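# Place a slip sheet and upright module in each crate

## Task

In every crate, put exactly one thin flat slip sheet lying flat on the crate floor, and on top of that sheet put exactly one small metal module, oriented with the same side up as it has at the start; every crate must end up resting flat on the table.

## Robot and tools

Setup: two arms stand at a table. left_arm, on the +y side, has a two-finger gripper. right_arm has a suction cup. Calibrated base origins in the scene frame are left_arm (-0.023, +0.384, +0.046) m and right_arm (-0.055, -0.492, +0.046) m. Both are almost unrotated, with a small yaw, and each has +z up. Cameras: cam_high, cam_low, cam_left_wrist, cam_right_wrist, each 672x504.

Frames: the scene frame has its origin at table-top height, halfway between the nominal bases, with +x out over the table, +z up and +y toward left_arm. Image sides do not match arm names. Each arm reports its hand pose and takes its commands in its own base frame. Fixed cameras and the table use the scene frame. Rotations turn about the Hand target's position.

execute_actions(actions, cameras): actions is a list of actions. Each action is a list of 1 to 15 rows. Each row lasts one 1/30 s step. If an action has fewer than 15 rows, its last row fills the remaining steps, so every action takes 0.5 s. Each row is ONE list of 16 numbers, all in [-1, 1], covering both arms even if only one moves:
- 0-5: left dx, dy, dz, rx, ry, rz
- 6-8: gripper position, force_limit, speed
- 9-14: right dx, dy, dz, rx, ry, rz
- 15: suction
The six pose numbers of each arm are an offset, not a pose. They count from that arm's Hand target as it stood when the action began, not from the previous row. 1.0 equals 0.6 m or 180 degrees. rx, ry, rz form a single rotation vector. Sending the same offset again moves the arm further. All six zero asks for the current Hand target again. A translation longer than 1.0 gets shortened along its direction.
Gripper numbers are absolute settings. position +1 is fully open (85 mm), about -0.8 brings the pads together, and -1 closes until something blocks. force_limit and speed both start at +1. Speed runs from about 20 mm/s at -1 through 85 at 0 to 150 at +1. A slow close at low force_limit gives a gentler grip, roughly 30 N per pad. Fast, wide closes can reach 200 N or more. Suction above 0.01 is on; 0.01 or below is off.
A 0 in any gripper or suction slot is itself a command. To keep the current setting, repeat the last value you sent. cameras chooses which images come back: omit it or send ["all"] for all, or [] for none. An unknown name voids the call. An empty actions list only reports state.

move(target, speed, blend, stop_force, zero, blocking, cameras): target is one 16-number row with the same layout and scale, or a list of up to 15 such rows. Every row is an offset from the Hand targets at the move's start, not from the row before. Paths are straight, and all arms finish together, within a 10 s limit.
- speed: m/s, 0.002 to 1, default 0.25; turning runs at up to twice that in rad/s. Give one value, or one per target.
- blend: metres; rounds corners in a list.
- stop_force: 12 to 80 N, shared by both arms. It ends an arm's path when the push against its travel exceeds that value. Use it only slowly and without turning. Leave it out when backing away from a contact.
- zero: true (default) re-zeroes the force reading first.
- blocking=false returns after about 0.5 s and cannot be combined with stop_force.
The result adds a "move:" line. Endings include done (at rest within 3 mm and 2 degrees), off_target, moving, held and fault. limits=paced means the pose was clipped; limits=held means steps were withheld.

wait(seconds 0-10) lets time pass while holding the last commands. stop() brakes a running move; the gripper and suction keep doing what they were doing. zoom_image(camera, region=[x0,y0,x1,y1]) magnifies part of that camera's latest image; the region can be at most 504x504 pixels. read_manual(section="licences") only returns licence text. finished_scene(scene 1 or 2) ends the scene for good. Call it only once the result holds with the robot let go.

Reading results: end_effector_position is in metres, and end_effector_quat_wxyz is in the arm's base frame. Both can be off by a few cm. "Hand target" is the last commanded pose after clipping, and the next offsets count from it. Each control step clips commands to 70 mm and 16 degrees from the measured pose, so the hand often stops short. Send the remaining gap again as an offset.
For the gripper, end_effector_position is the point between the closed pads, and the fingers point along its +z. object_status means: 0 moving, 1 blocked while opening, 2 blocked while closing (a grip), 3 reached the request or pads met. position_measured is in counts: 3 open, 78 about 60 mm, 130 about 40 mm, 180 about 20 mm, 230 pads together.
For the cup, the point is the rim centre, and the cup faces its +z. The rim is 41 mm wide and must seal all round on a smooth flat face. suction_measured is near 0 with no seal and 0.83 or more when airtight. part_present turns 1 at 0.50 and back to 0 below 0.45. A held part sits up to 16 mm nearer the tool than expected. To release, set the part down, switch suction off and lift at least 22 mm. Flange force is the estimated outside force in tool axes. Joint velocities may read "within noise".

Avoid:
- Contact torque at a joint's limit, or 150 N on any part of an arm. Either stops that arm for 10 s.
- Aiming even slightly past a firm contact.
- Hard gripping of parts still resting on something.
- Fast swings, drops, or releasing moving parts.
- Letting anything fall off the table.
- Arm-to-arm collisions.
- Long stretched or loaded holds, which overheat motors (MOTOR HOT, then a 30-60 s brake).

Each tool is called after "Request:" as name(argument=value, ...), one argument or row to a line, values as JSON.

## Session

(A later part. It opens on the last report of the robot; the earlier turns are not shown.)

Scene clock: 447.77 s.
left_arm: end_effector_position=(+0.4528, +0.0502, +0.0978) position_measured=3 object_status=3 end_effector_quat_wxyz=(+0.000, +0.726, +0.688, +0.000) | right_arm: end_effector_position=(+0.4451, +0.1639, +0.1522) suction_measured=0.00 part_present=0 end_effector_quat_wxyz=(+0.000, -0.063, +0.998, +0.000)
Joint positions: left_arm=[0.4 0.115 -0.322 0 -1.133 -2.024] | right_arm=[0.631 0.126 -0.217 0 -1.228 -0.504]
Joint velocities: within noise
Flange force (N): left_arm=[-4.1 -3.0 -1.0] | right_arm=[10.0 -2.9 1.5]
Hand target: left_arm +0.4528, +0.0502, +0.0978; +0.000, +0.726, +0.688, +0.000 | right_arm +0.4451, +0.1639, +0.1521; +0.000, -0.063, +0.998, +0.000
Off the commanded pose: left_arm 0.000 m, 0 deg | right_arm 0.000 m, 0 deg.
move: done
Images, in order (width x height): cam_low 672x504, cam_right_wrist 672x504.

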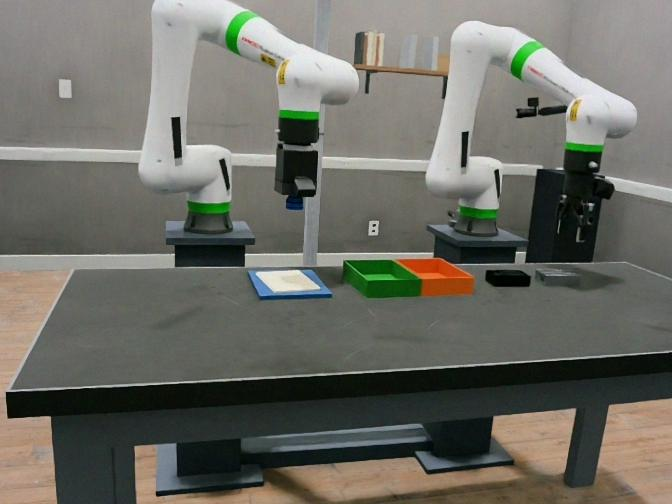

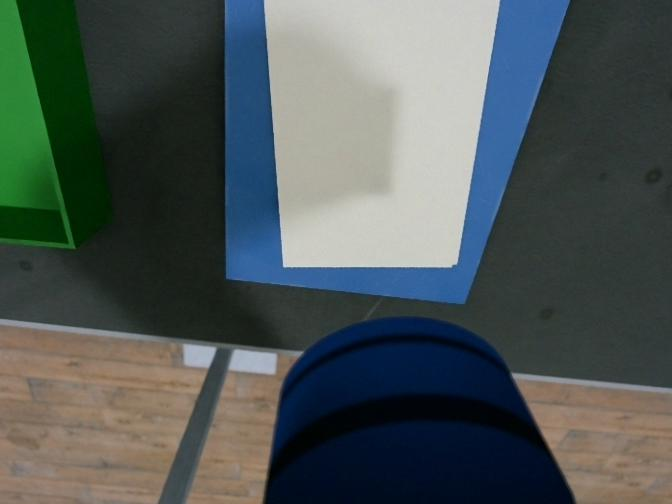

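Request:
move(
  target=[
    [0,0,0,0,0,0,1,-0.6,-1,-0.0037,-0.0252,0,0,0,0,0],
    [0,0,0,0,0,0,1,-0.6,-1,-0.0037,-0.0252,-0.27,0,0,0,0],
  ],
  cameras=["cam_right_wrist"],
)

Request:
move(
  target=[0,0,0,0,0,0,1,-0.6,-1,0,0,-0.1,0,0,0,1],
  speed=0.01,
  stop_force=12,
  cameras=[],
)

Request:
wait(
  seconds=0.5,
  cameras=[],
)

Request:
move(
  target=[
    [0,0,0,0,0,0,1,-0.6,-1,0,0,0.05,0,0,0,1],
    [0,0,0,0,0,0,1,-0.6,-1,0,0,0.323,0,0,0,1],
  ],
  speed=[0.05,0.15],
  cameras=["cam_high","cam_low","cam_right_wrist"],
)

Request:
zoom_image(
  camera="cam_high",
  region=[200, 140, 320, 220],
)

Scene clock: 469.40 s.
left_arm: end_effector_position=(+0.4528, +0.0502, +0.0978) position_measured=3 object_status=3 end_effector_quat_wxyz=(+0.000, +0.726, +0.688, +0.000) | right_arm: end_effector_position=(+0.4427, +0.1487, -0.0100) suction_measured=0.00 part_present=0 end_effector_quat_wxyz=(+0.000, -0.063, +0.998, +0.000)
Joint positions: left_arm=[0.4 0.115 -0.322 0 -1.133 -2.024] | right_arm=[0.606 0.323 -0.413 0.001 -0.836 -0.48]
Joint velocities: left_arm=[within noise] | right_arm=[0 0.002 0.005 0.002 0.001 -0.001]
Flange force (N): left_arm=[-4.2 -3.4 -0.9] | right_arm=[9.0 -2.5 -3.9]
Hand target: left_arm +0.4528, +0.0502, +0.0978; +0.000, +0.726, +0.688, +0.000 | right_arm +0.4429, +0.1488, -0.0099; +0.000, -0.063, +0.998, +0.000
Off the commanded pose: left_arm 0.000 m, 0 deg | right_arm 0.000 m, 0 deg.
move: done
Images, in order (width x height): cam_right_wrist 672x504.

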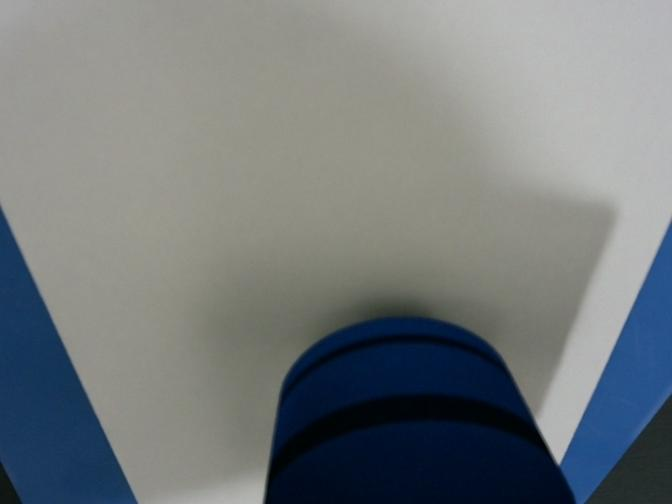

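Scene clock: 473.13 s.
left_arm: end_effector_position=(+0.4528, +0.0502, +0.0978) position_measured=3 object_status=3 end_effector_quat_wxyz=(+0.000, +0.726, +0.688, +0.000) | right_arm: end_effector_position=(+0.4429, +0.1488, -0.0413) suction_measured=0.98 part_present=1 end_effector_quat_wxyz=(+0.000, -0.063, +0.998, +0.000)
Joint positions: left_arm=[0.4 0.115 -0.322 0 -1.133 -2.024] | right_arm=[0.606 0.382 -0.429 0.001 -0.76 -0.48]
Joint velocities: within noise
Flange force (N): left_arm=[-4.1 -2.7 -1.1] | right_arm=[13.4 -2.1 -22.9]
Hand target: left_arm +0.4528, +0.0502, +0.0978; +0.000, +0.726, +0.688, +0.000 | right_arm +0.4429, +0.1488, -0.0413; +0.000, -0.063, +0.998, +0.000 (not the last commanded pose)
Off the commanded pose: left_arm 0.000 m, 0 deg | right_arm 0.029 m, 0 deg.
move: contact (right_arm)
No camera images: "cameras" was empty.

Scene clock: 473.63 s.
left_arm: end_effector_position=(+0.4528, +0.0502, +0.0978) position_measured=3 object_status=3 end_effector_quat_wxyz=(+0.000, +0.726, +0.688, +0.000) | right_arm: end_effector_position=(+0.4429, +0.1488, -0.0413) suction_measured=0.98 part_present=1 end_effector_quat_wxyz=(+0.000, -0.063, +0.998, +0.000)
Joint positions: left_arm=[0.4 0.115 -0.322 0 -1.133 -2.024] | right_arm=[0.606 0.382 -0.429 0.001 -0.76 -0.48]
Joint velocities: within noise
Flange force (N): left_arm=[-4.0 -3.2 -1.1] | right_arm=[13.9 -2.2 -22.4]
Hand target: left_arm +0.4528, +0.0502, +0.0978; +0.000, +0.726, +0.688, +0.000 | right_arm +0.4429, +0.1488, -0.0413; +0.000, -0.063, +0.998, +0.000 (not the last commanded pose)
Off the commanded pose: left_arm 0.000 m, 0 deg | right_arm 0.029 m, 0 deg.
wait: 0.50 s; at rest by 0.17 s
No camera images: "cameras" was empty.

Scene clock: 475.77 s.
left_arm: end_effector_position=(+0.4528, +0.0502, +0.0978) position_measured=3 object_status=3 end_effector_quat_wxyz=(+0.000, +0.726, +0.688, +0.000) | right_arm: end_effector_position=(+0.4429, +0.1487, +0.1525) suction_measured=0.98 part_present=1 end_effector_quat_wxyz=(+0.000, -0.063, +0.998, -0.001)
Joint positions: left_arm=[0.4 0.115 -0.322 0 -1.133 -2.024] | right_arm=[0.606 0.108 -0.236 0.001 -1.227 -0.48]
Joint velocities: within noise
Flange force (N): left_arm=[-4.3 -2.7 -1.1] | right_arm=[10.0 -2.7 1.5]
Hand target: left_arm +0.4528, +0.0502, +0.0978; +0.000, +0.726, +0.688, +0.000 | right_arm +0.4429, +0.1488, +0.1525; +0.000, -0.063, +0.998, +0.000
Off the commanded pose: left_arm 0.000 m, 0 deg | right_arm 0.000 m, 0 deg.
move: done
Images, in order (width x height): cam_high 672x504, cam_low 672x504, cam_right_wrist 672x504.

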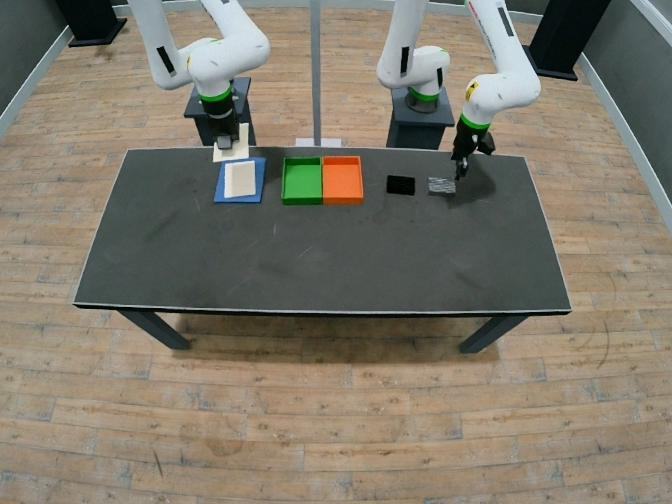

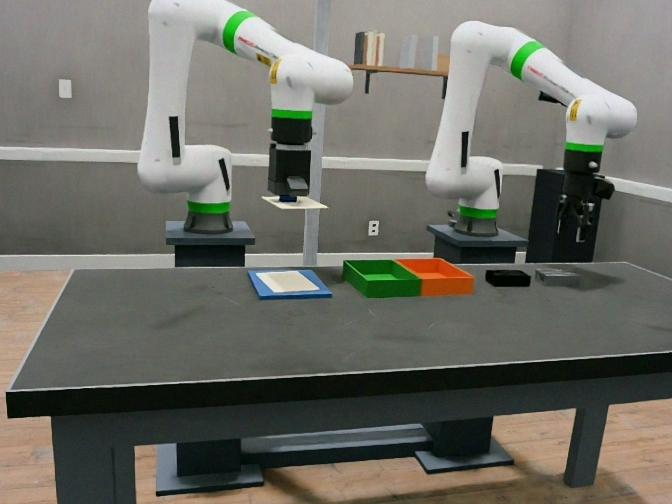

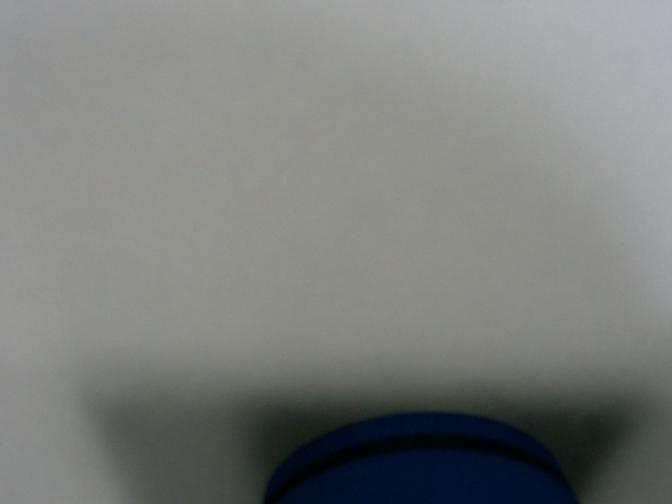

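Scaled by 4.200 from the camera's 672x504 image, which has a finer 960x720 frame.

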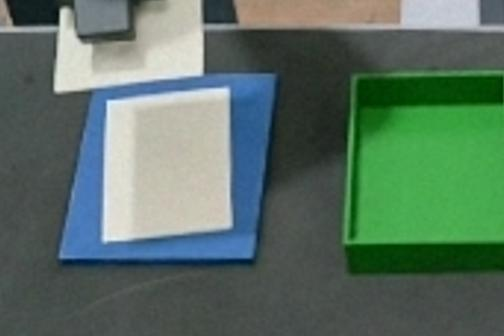

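Request:
move(
  target=[
    [0,0,0,0,0,0,1,-0.6,-1,0.0418,0.3837,0,0,0,-0.0356,1],
    [0,0,0,0,0,0,1,-0.6,-1,0.0418,0.3837,-0.22,0,0,-0.0356,1],
  ],
  speed=0.15,
  cameras=["cam_high","cam_low","cam_right_wrist"],
)

Request:
zoom_image(
  camera="cam_high",
  region=[250, 120, 390, 220],
)

Request:
zoom_image(
  camera="cam_low",
  region=[310, 200, 490, 310],
)

Scene clock: 500.10 s.
left_arm: end_effector_position=(+0.4528, +0.0502, +0.0978) position_measured=3 object_status=3 end_effector_quat_wxyz=(+0.000, +0.726, +0.688, +0.000) | right_arm: end_effector_position=(+0.4679, +0.3790, +0.0205) suction_measured=0.98 part_present=1 end_effector_quat_wxyz=(+0.000, -0.007, +1.000, +0.000)
Joint positions: left_arm=[0.4 0.115 -0.322 0 -1.133 -2.024] | right_arm=[0.898 0.558 0.029 0 -1.042 -0.883]
Joint velocities: within noise
Flange force (N): left_arm=[-4.3 -3.1 -1.2] | right_arm=[9.7 -8.7 -2.3]
Hand target: left_arm +0.4528, +0.0502, +0.0978; +0.000, +0.726, +0.688, +0.000 | right_arm +0.4680, +0.3790, +0.0205; +0.000, -0.007, +1.000, +0.000
Off the commanded pose: left_arm 0.000 m, 0 deg | right_arm 0.000 m, 0 deg.
move: done
Images, in order (width x height): cam_high 672x504, cam_low 672x504, cam_right_wrist 672x504.

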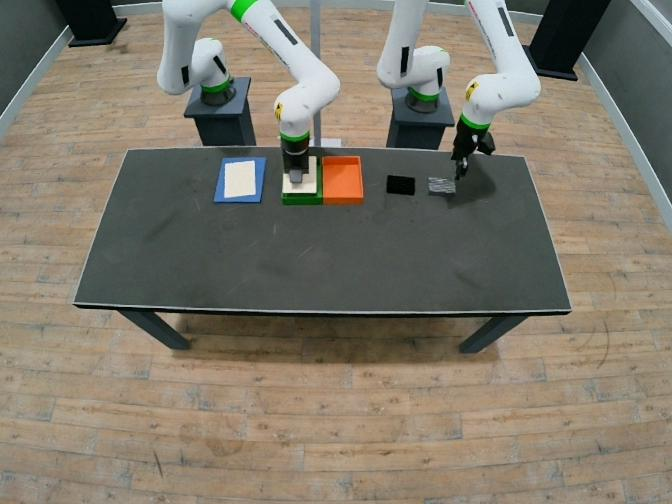

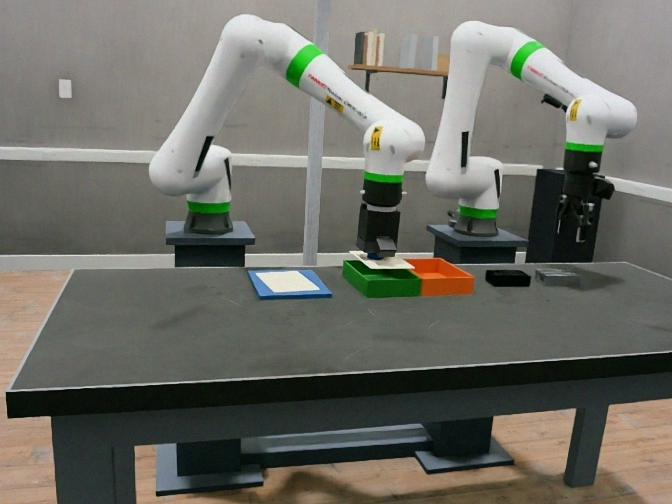

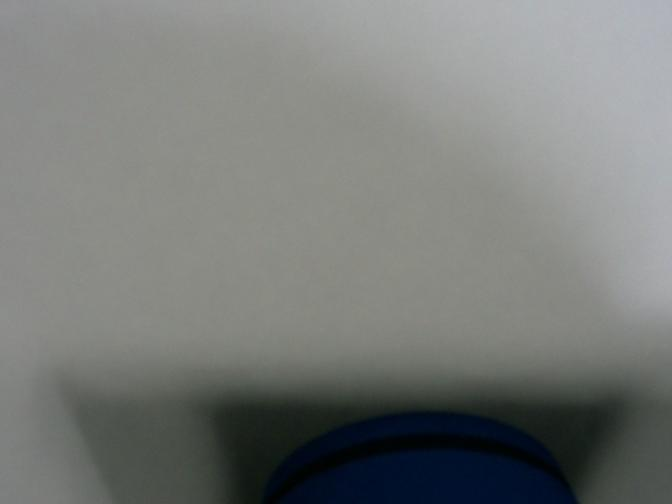

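Scaled by 3.600 from the camera's 672x504 image, which has a finer 960x720 frame.

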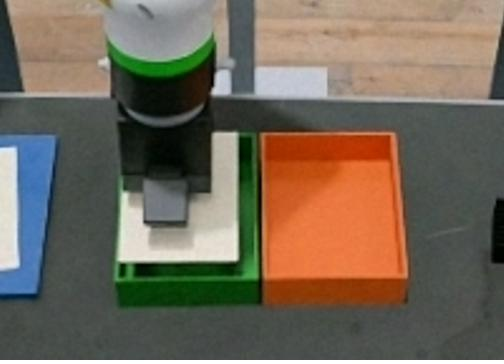

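Scaled by 2.800 from the camera's 672x504 image, which has a finer 960x720 frame.

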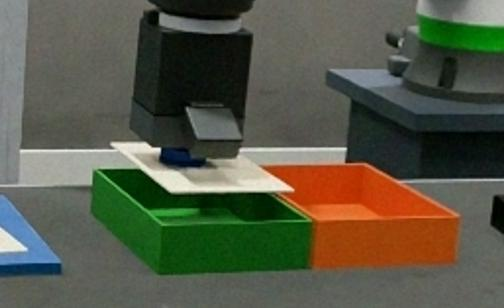

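Request:
move(
  target=[0,0,0,0,0,0,1,-0.6,-1,0,0.0067,-0.03,0,0,0,1],
  speed=0.05,
  cameras=["cam_high","cam_low"],
)

Request:
zoom_image(
  camera="cam_high",
  region=[270, 140, 340, 220],
)

Request:
zoom_image(
  camera="cam_low",
  region=[330, 240, 430, 310],
)

Scene clock: 520.93 s.
left_arm: end_effector_position=(+0.4528, +0.0502, +0.0978) position_measured=3 object_status=3 end_effector_quat_wxyz=(+0.000, +0.726, +0.688, +0.000) | right_arm: end_effector_position=(+0.4680, +0.3830, +0.0025) suction_measured=0.98 part_present=1 end_effector_quat_wxyz=(+0.000, -0.007, +1.000, +0.000)
Joint positions: left_arm=[0.4 0.115 -0.322 0 -1.133 -2.024] | right_arm=[0.903 0.587 0.025 0 -1.01 -0.888]
Joint velocities: within noise
Flange force (N): left_arm=[-4.1 -3.3 -0.9] | right_arm=[8.3 -7.3 -1.2]
Hand target: left_arm +0.4528, +0.0502, +0.0978; +0.000, +0.726, +0.688, +0.000 | right_arm +0.4680, +0.3830, +0.0025; +0.000, -0.007, +1.000, +0.000
Off the commanded pose: left_arm 0.000 m, 0 deg | right_arm 0.000 m, 0 deg.
move: done
Images, in order (width x height): cam_high 672x504, cam_low 672x504.

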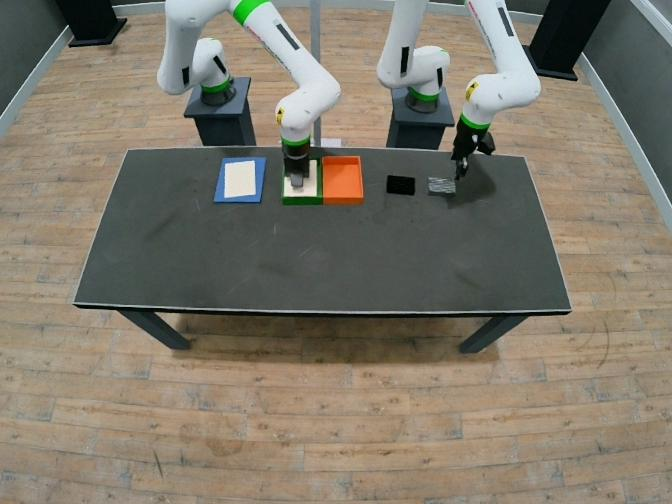

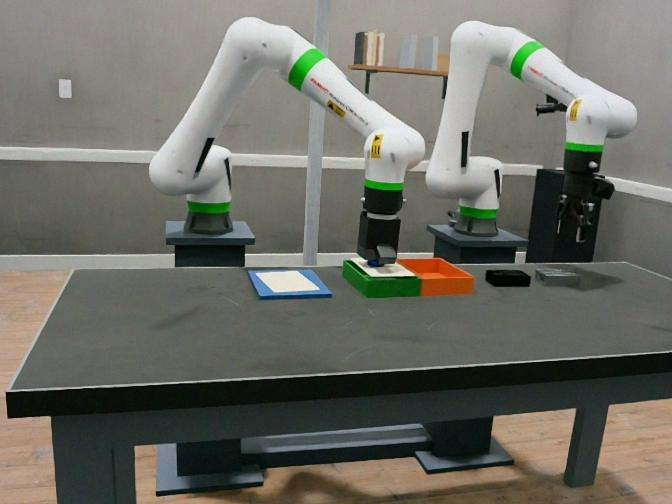

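Scaled by 6.300 from the camera's 672x504 image, which has a finer 960x720 frame.

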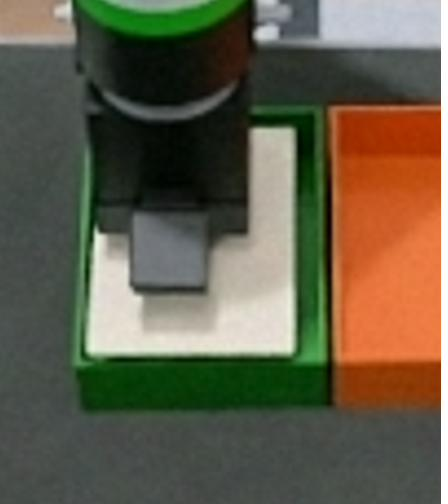

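Scaled by 5.040 from the camera's 672x504 image, which has a finer 960x720 frame.

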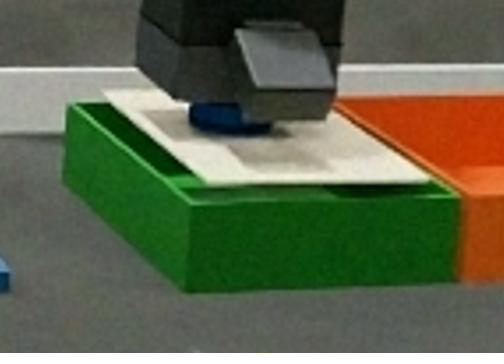

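Request:
move(
  target=[0,0,0,0,0,0,1,-0.6,-1,-0.01,0.0083,-0.0142,0,0,0,1],
  speed=0.05,
  cameras=["cam_high","cam_low"],
)

Request:
zoom_image(
  camera="cam_high",
  region=[270, 140, 340, 220],
)

Request:
zoom_image(
  camera="cam_low",
  region=[330, 240, 430, 310],
)

Scene clock: 546.03 s.
left_arm: end_effector_position=(+0.4528, +0.0502, +0.0978) position_measured=3 object_status=3 end_effector_quat_wxyz=(+0.000, +0.726, +0.688, +0.000) | right_arm: end_effector_position=(+0.4620, +0.3880, -0.0060) suction_measured=0.98 part_present=1 end_effector_quat_wxyz=(+0.000, -0.007, +1.000, +0.000)
Joint positions: left_arm=[0.4 0.115 -0.322 0 -1.133 -2.024] | right_arm=[0.916 0.595 0.015 0 -0.992 -0.901]
Joint velocities: within noise
Flange force (N): left_arm=[-4.0 -3.4 -1.0] | right_arm=[9.1 -7.8 -2.9]
Hand target: left_arm +0.4528, +0.0502, +0.0978; +0.000, +0.726, +0.688, +0.000 | right_arm +0.4620, +0.3880, -0.0060; +0.000, -0.007, +1.000, +0.000
Off the commanded pose: left_arm 0.000 m, 0 deg | right_arm 0.000 m, 0 deg.
move: done
Images, in order (width x height): cam_high 672x504, cam_low 672x504.

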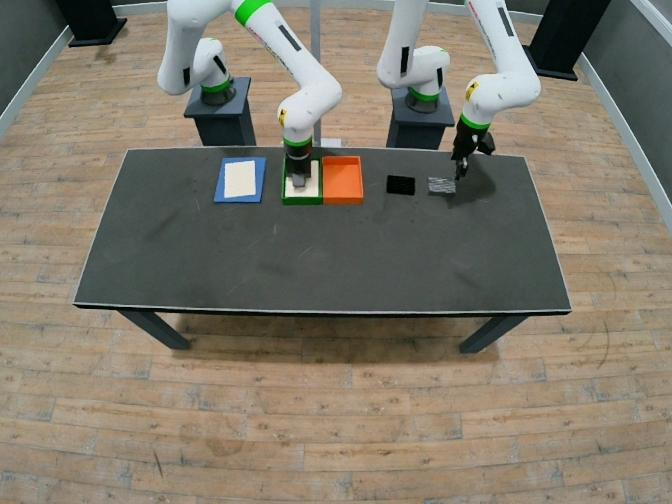

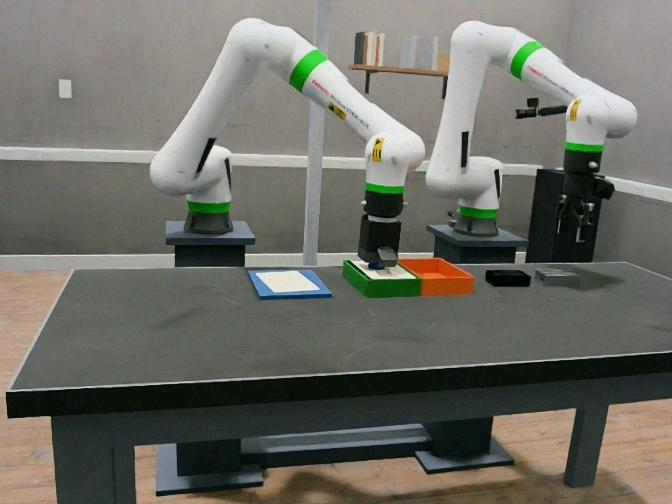

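Scaled by 6.300 from the camera's 672x504 image, which has a finer 960x720 frame.

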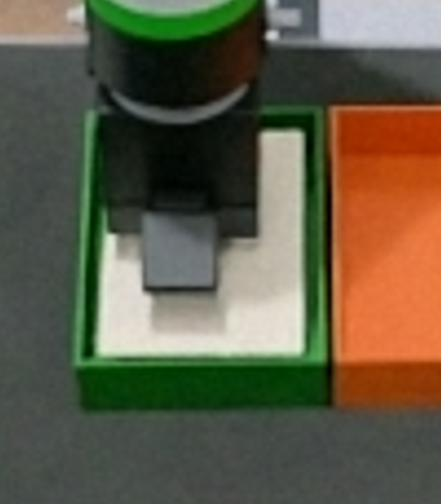

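Scaled by 5.040 from the camera's 672x504 image, which has a finer 960x720 frame.

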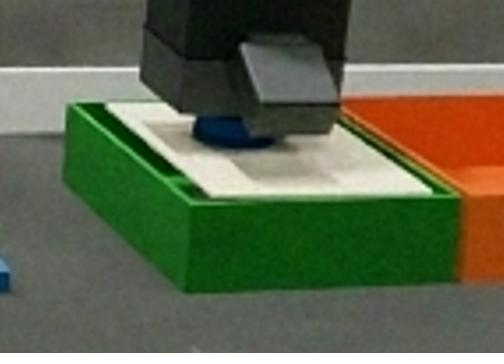

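Request:
move(
  target=[0,0,0,0,0,0,1,-0.6,-1,-0.0133,0.0042,0,0,0,0,1],
  speed=0.05,
  cameras=["cam_high","cam_low"],
)

Request:
zoom_image(
  camera="cam_high",
  region=[270, 140, 340, 220],
)

Request:
zoom_image(
  camera="cam_low",
  region=[330, 240, 430, 310],
)

Scene clock: 568.00 s.
left_arm: end_effector_position=(+0.4528, +0.0502, +0.0978) position_measured=3 object_status=3 end_effector_quat_wxyz=(+0.000, +0.726, +0.688, +0.000) | right_arm: end_effector_position=(+0.4540, +0.3905, -0.0060) suction_measured=0.98 part_present=1 end_effector_quat_wxyz=(+0.000, -0.007, +1.000, +0.000)
Joint positions: left_arm=[0.4 0.115 -0.322 0 -1.133 -2.024] | right_arm=[0.929 0.585 0 0 -0.986 -0.914]
Joint velocities: within noise
Flange force (N): left_arm=[-4.1 -3.4 -1.0] | right_arm=[8.5 -7.4 -2.0]
Hand target: left_arm +0.4528, +0.0502, +0.0978; +0.000, +0.726, +0.688, +0.000 | right_arm +0.4540, +0.3905, -0.0060; +0.000, -0.007, +1.000, +0.000
Off the commanded pose: left_arm 0.000 m, 0 deg | right_arm 0.000 m, 0 deg.
move: done
Images, in order (width x height): cam_high 672x504, cam_low 672x504.

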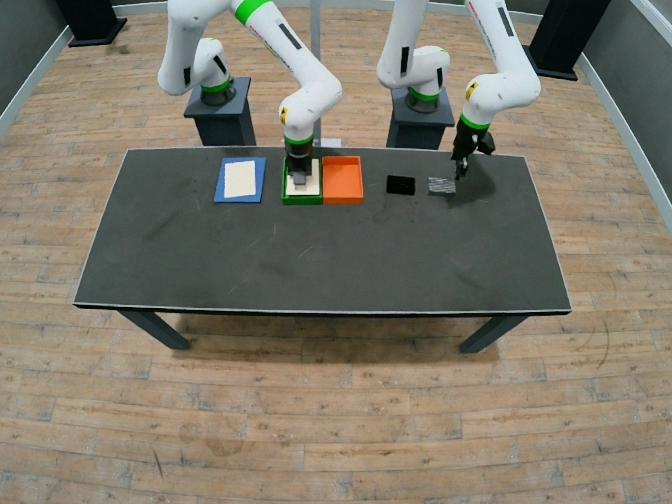

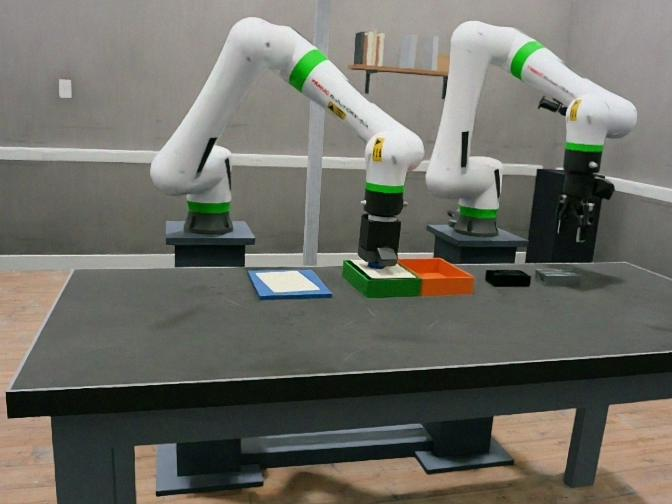

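Scaled by 6.300 from the camera's 672x504 image, which has a finer 960x720 frame.

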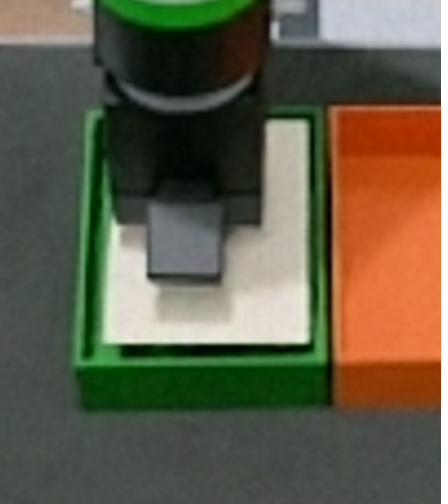

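Scaled by 5.040 from the camera's 672x504 image, which has a finer 960x720 frame.

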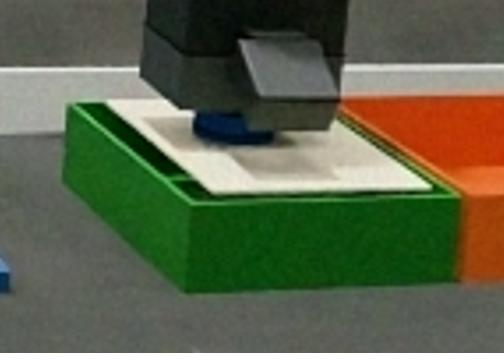

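Request:
move(
  target=[0,0,0,0,0,0,1,-0.6,-1,0,0,-0.09,0,0,0,1],
  speed=0.012,
  stop_force=12,
  cameras=["cam_high","cam_low"],
)

Request:
zoom_image(
  camera="cam_high",
  region=[270, 140, 340, 220],
)

Request:
zoom_image(
  camera="cam_low",
  region=[330, 240, 430, 310],
)

Scene clock: 582.67 s.
left_arm: end_effector_position=(+0.4528, +0.0502, +0.0978) position_measured=3 object_status=3 end_effector_quat_wxyz=(+0.000, +0.726, +0.688, +0.000) | right_arm: end_effector_position=(+0.4540, +0.3905, -0.0480) suction_measured=0.98 part_present=1 end_effector_quat_wxyz=(+0.000, -0.007, +1.000, +0.000)
Joint positions: left_arm=[0.4 0.115 -0.322 0 -1.133 -2.024] | right_arm=[0.929 0.645 -0.02 0 -0.906 -0.914]
Joint velocities: within noise
Flange force (N): left_arm=[-4.1 -3.2 -1.1] | right_arm=[9.9 -8.2 -26.7]
Hand target: left_arm +0.4528, +0.0502, +0.0978; +0.000, +0.726, +0.688, +0.000 | right_arm +0.4540, +0.3905, -0.0480; +0.000, -0.007, +1.000, +0.000 (not the last commanded pose)
Off the commanded pose: left_arm 0.000 m, 0 deg | right_arm 0.012 m, 0 deg.
move: contact (right_arm)
Images, in order (width x height): cam_high 672x504, cam_low 672x504.

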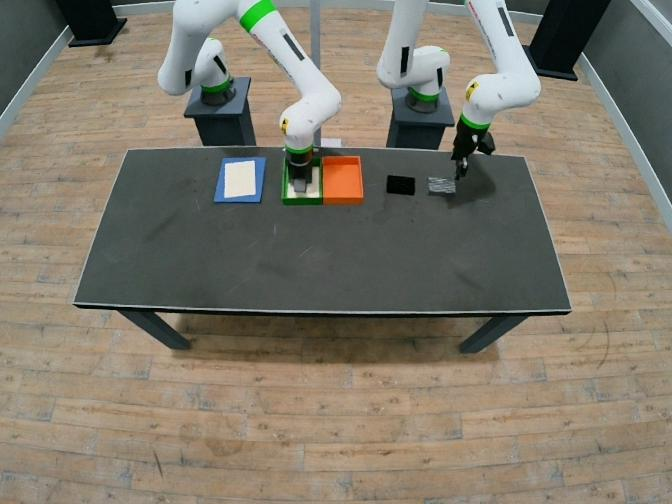

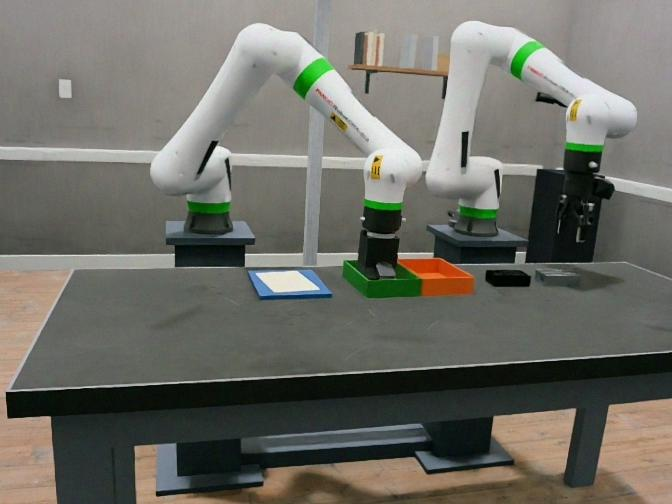

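Scaled by 6.300 from the camera's 672x504 image, which has a finer 960x720 frame.

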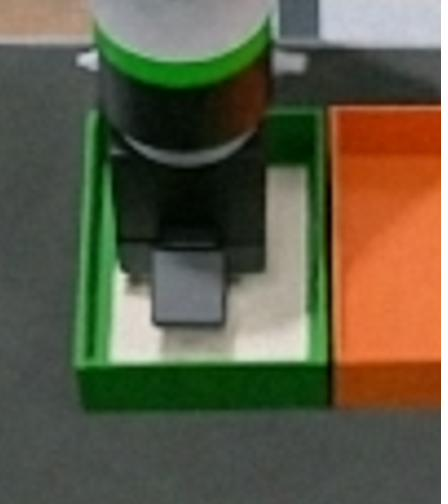

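Scaled by 5.040 from the camera's 672x504 image, which has a finer 960x720 frame.

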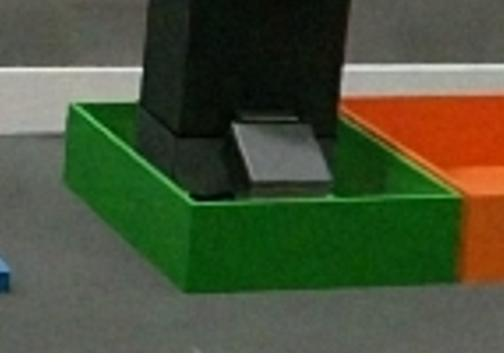

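Request:
execute_actions(
  actions=[
    [[0,0,0,0,0,0,1,-0.6,-1,0,0,0,0,0,0,0]],
    [[0,0,0,0,0,0,1,-0.6,-1,0,0,0,0,0,0,0]],
  ],
  cameras=[],
)

Request:
move(
  target=[
    [0,0,0,0,0,0,1,-0.6,-1,0,0,0.05,0,0,0,0],
    [0,0,0,0,0,0,1,-0.6,-1,-0.07,0,0.35,0,0,0,0],
  ],
  speed=[0.05,0.2],
  cameras=["cam_high","cam_low","cam_right_wrist"],
)

Request:
zoom_image(
  camera="cam_high",
  region=[200, 140, 380, 220],
)

Scene clock: 594.67 s.
left_arm: end_effector_position=(+0.4528, +0.0502, +0.0978) position_measured=3 object_status=3 end_effector_quat_wxyz=(+0.000, +0.726, +0.688, +0.000) | right_arm: end_effector_position=(+0.4540, +0.3905, -0.0480) suction_measured=0.00 part_present=0 end_effector_quat_wxyz=(+0.000, -0.007, +1.000, +0.000)
Joint positions: left_arm=[0.4 0.115 -0.322 0 -1.133 -2.024] | right_arm=[0.929 0.645 -0.02 0 -0.906 -0.914]
Joint velocities: within noise
Flange force (N): left_arm=[-4.3 -3.4 -1.2] | right_arm=[11.1 -8.8 -44.0]
Flange force at the end of the 1st action (N): left_arm=[-4.2 -2.9 -0.8] | right_arm=[11.3 -9.1 -44.5]
Hand target: left_arm +0.4528, +0.0502, +0.0978; +0.000, +0.726, +0.688, +0.000 | right_arm +0.4540, +0.3905, -0.0480; +0.000, -0.007, +1.000, +0.000
Off the commanded pose: left_arm 0.000 m, 0 deg | right_arm 0.000 m, 0 deg.
Step readings (end_effector_position of left_arm | right_arm; steps 1 to 15: 1st action; 16 to 30: 2nd action):
0: (+0.4528, +0.0502, +0.0978) | (+0.4540, +0.3905, -0.0480)
1: (+0.4528, +0.0502, +0.0978) | (+0.4540, +0.3905, -0.0480)
2: (+0.4528, +0.0502, +0.0978) | (+0.4540, +0.3905, -0.0480)
4: (+0.4528, +0.0502, +0.0978) | (+0.4540, +0.3905, -0.0480)
8: (+0.4528, +0.0502, +0.0978) | (+0.4540, +0.3905, -0.0480)
15: (+0.4528, +0.0502, +0.0978) | (+0.4540, +0.3905, -0.0480)
16: (+0.4528, +0.0502, +0.0978) | (+0.4540, +0.3905, -0.0480)
17: (+0.4528, +0.0502, +0.0978) | (+0.4540, +0.3905, -0.0480)
19: (+0.4528, +0.0502, +0.0978) | (+0.4540, +0.3905, -0.0480)
23: (+0.4528, +0.0502, +0.0978) | (+0.4540, +0.3905, -0.0480)
30: (+0.4528, +0.0502, +0.0978) | (+0.4540, +0.3905, -0.0480)
No camera images: "cameras" was empty.

Scene clock: 596.63 s.
left_arm: end_effector_position=(+0.4528, +0.0502, +0.0978) position_measured=3 object_status=3 end_effector_quat_wxyz=(+0.000, +0.726, +0.688, +0.000) | right_arm: end_effector_position=(+0.4121, +0.3905, +0.1620) suction_measured=0.00 part_present=0 end_effector_quat_wxyz=(+0.000, -0.007, +1.000, +0.000)
Joint positions: left_arm=[0.4 0.115 -0.322 0 -1.133 -2.024] | right_arm=[0.99 0.344 0.076 0 -1.303 -0.975]
Joint velocities: within noise
Flange force (N): left_arm=[-4.2 -2.8 -1.3] | right_arm=[7.6 -7.5 1.6]
Hand target: left_arm +0.4528, +0.0502, +0.0978; +0.000, +0.726, +0.688, +0.000 | right_arm +0.4120, +0.3905, +0.1620; +0.000, -0.007, +1.000, +0.000
Off the commanded pose: left_arm 0.000 m, 0 deg | right_arm 0.000 m, 0 deg.
move: done
Images, in order (width x height): cam_high 672x504, cam_low 672x504, cam_right_wrist 672x504.

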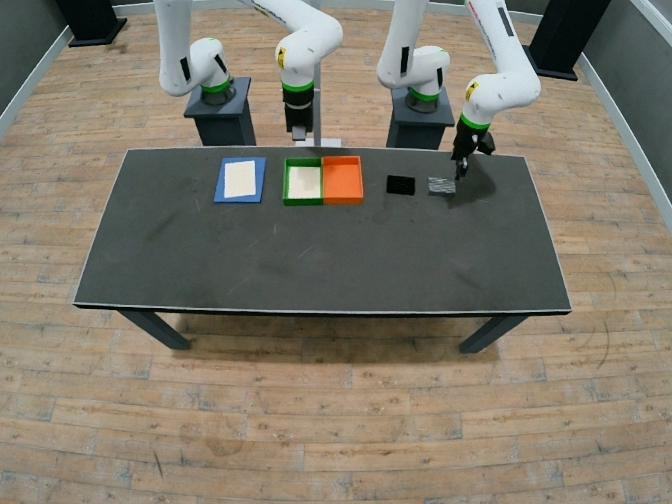

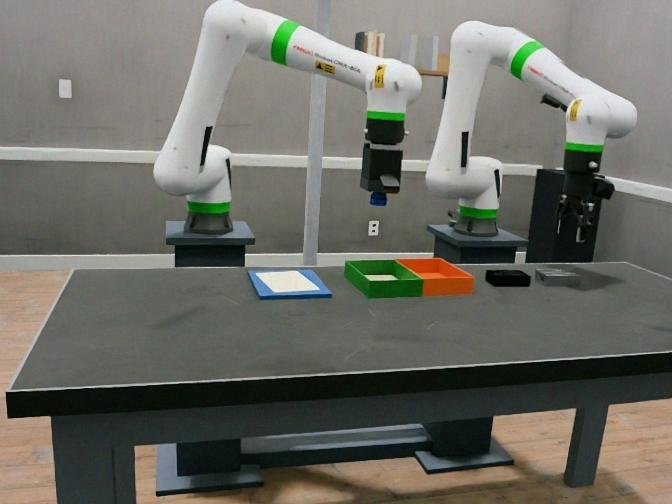

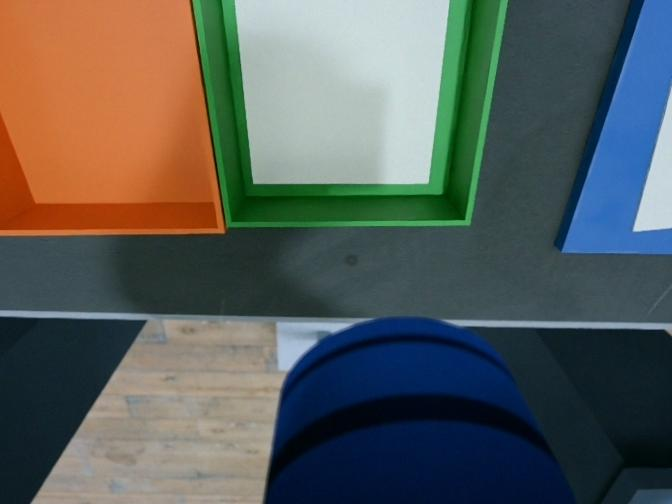

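Scaled by 2.800 from the camera's 672x504 image, which has a finer 960x720 frame.

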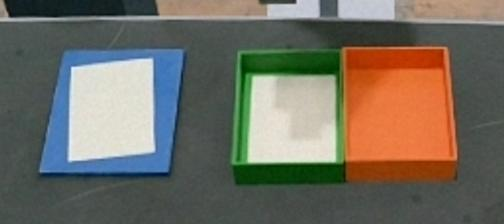

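Request:
move(
  target=[0,0,0,0,0,0,1,-0.6,-1,0.0552,-0.3777,-0.0164,0,0,0.0356,0],
  cameras=["cam_high","cam_right_wrist"],
)

Request:
zoom_image(
  camera="cam_right_wrist",
  region=[200, 0, 600, 310],
)

Scene clock: 617.00 s.
left_arm: end_effector_position=(+0.4528, +0.0502, +0.0978) position_measured=3 object_status=3 end_effector_quat_wxyz=(+0.000, +0.726, +0.688, +0.000) | right_arm: end_effector_position=(+0.4450, +0.1638, +0.1521) suction_measured=0.00 part_present=0 end_effector_quat_wxyz=(+0.000, -0.063, +0.998, +0.000)
Joint positions: left_arm=[0.4 0.115 -0.322 0 -1.133 -2.024] | right_arm=[0.631 0.126 -0.218 0 -1.228 -0.504]
Joint velocities: within noise
Flange force (N): left_arm=[-3.8 -3.0 -1.0] | right_arm=[10.4 -3.2 1.5]
Hand target: left_arm +0.4528, +0.0502, +0.0978; +0.000, +0.726, +0.688, +0.000 | right_arm +0.4451, +0.1639, +0.1522; +0.000, -0.063, +0.998, +0.000
Off the commanded pose: left_arm 0.000 m, 0 deg | right_arm 0.000 m, 0 deg.
move: done
Images, in order (width x height): cam_high 672x504, cam_right_wrist 672x504.

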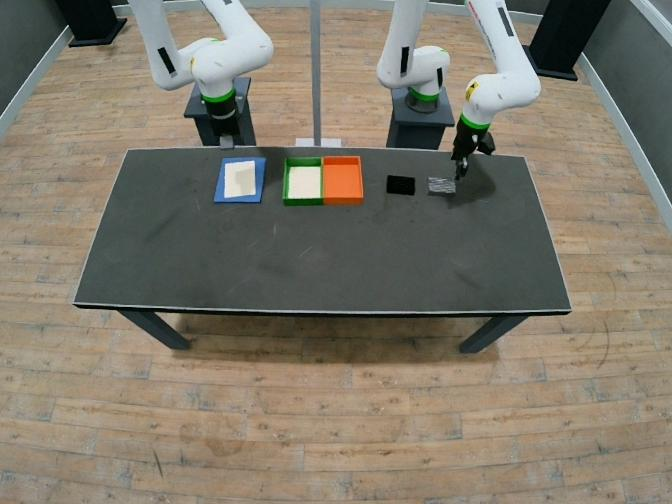

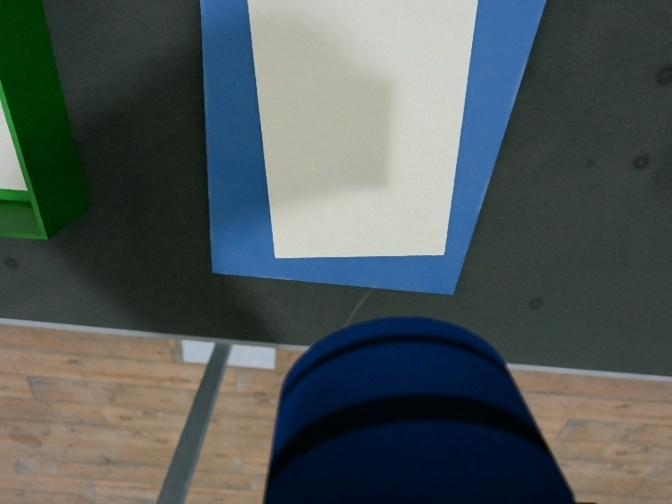

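Scaled by 1.260 from the camera's 672x504 image, which has a finer 960x720 frame.

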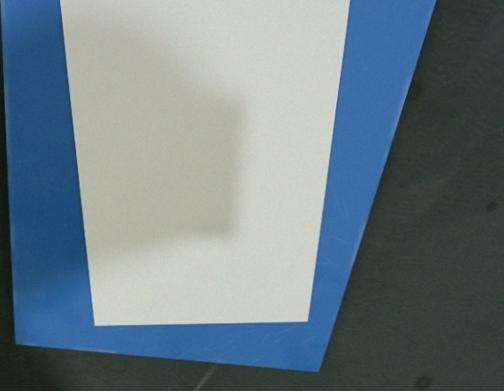

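Request:
move(
  target=[0,0,0,0,0,0,1,-0.6,-1,-0.0552,0.6227,0.0164,0,0,-0.0356,0],
  cameras=["cam_right_wrist"],
)

Request:
zoom_image(
  camera="cam_right_wrist",
  region=[150, 0, 550, 310],
)

Scene clock: 635.97 s.
left_arm: end_effector_position=(+0.4528, +0.0502, +0.0978) position_measured=3 object_status=3 end_effector_quat_wxyz=(+0.000, +0.726, +0.688, +0.000) | right_arm: end_effector_position=(+0.4120, +0.5376, +0.1620) suction_measured=0.00 part_present=0 end_effector_quat_wxyz=(+0.000, -0.008, +1.000, +0.000)
Joint positions: left_arm=[0.4 0.115 -0.322 0 -1.133 -2.024] | right_arm=[1.11 0.623 0.481 0 -1.43 -1.095]
Joint velocities: within noise
Flange force (N): left_arm=[-3.9 -2.9 -1.1] | right_arm=[10.2 -13.6 3.7]
Hand target: left_arm +0.4528, +0.0502, +0.0978; +0.000, +0.726, +0.688, +0.000 | right_arm +0.4120, +0.5375, +0.1620; +0.000, -0.007, +1.000, +0.000
Off the commanded pose: left_arm 0.000 m, 0 deg | right_arm 0.000 m, 0 deg.
move: done
Images, in order (width x height): cam_right_wrist 672x504.

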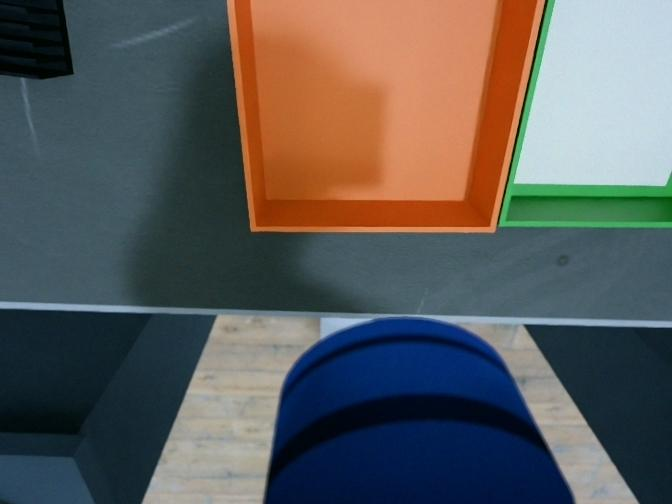

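Scaled by 1.260 from the camera's 672x504 image, which has a finer 960x720 frame.

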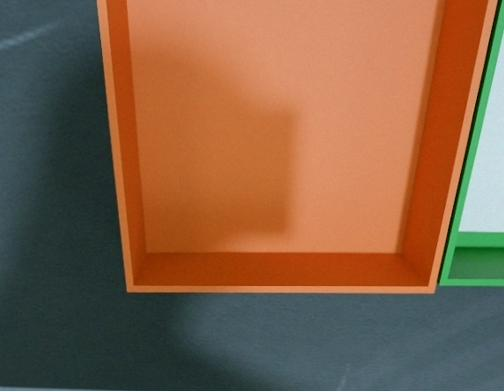

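Request:
execute_actions(
  actions=[],
)

Request:
zoom_image(
  camera="cam_high",
  region=[200, 140, 380, 220],
)

Scene clock: 654.83 s.
left_arm: end_effector_position=(+0.4528, +0.0502, +0.0978) position_measured=3 object_status=3 end_effector_quat_wxyz=(+0.000, +0.726, +0.688, +0.000) | right_arm: end_effector_position=(+0.4120, +0.5375, +0.1620) suction_measured=0.00 part_present=0 end_effector_quat_wxyz=(+0.000, -0.007, +1.000, +0.000)
Joint positions: left_arm=[0.4 0.115 -0.322 0 -1.133 -2.024] | right_arm=[1.11 0.623 0.481 0 -1.43 -1.095]
Joint velocities: within noise
Flange force (N): left_arm=[-3.8 -3.3 -1.1] | right_arm=[10.5 -14.0 2.5]
Hand target: left_arm +0.4528, +0.0502, +0.0978; +0.000, +0.726, +0.688, +0.000 | right_arm +0.4120, +0.5375, +0.1620; +0.000, -0.007, +1.000, +0.000
Off the commanded pose: left_arm 0.000 m, 0 deg | right_arm 0.000 m, 0 deg.

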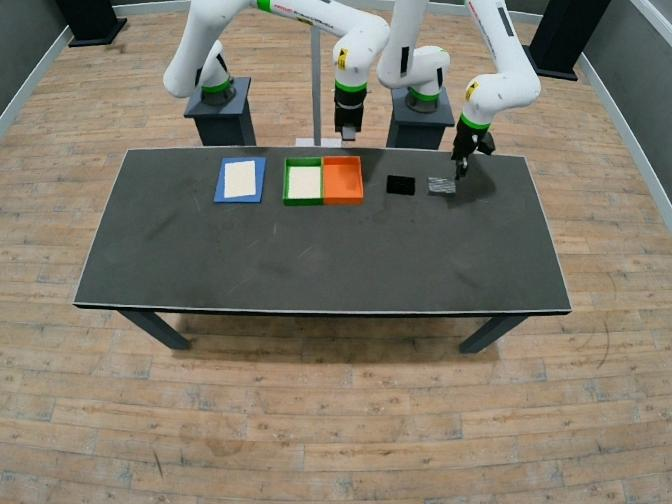

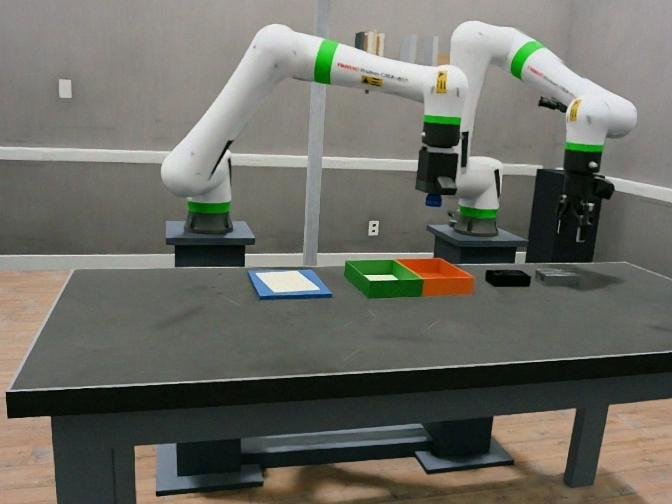

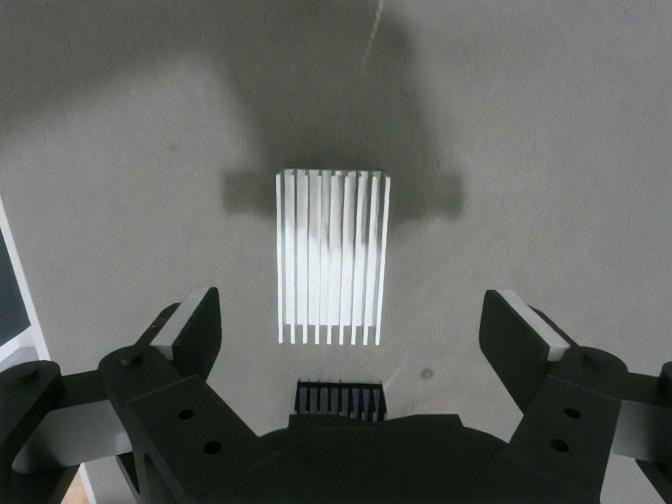

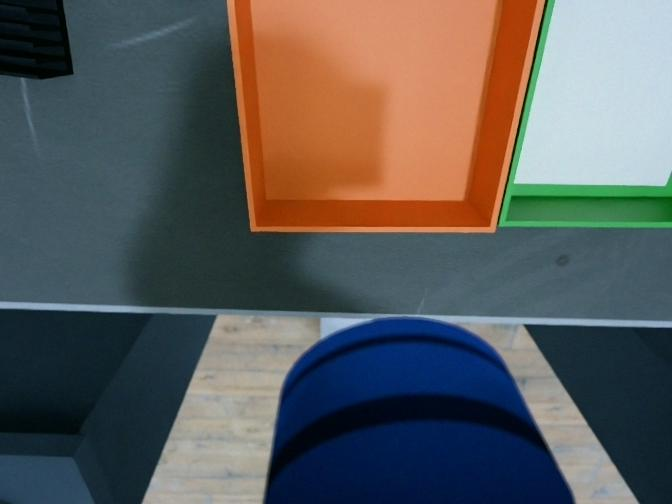

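Scaled by 2.800 from the camera's 672x504 image, which has a finer 960x720 frame.

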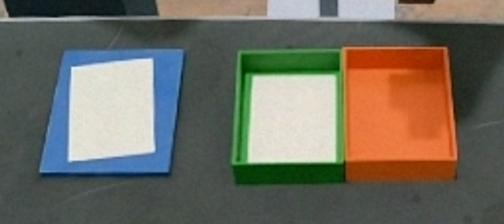

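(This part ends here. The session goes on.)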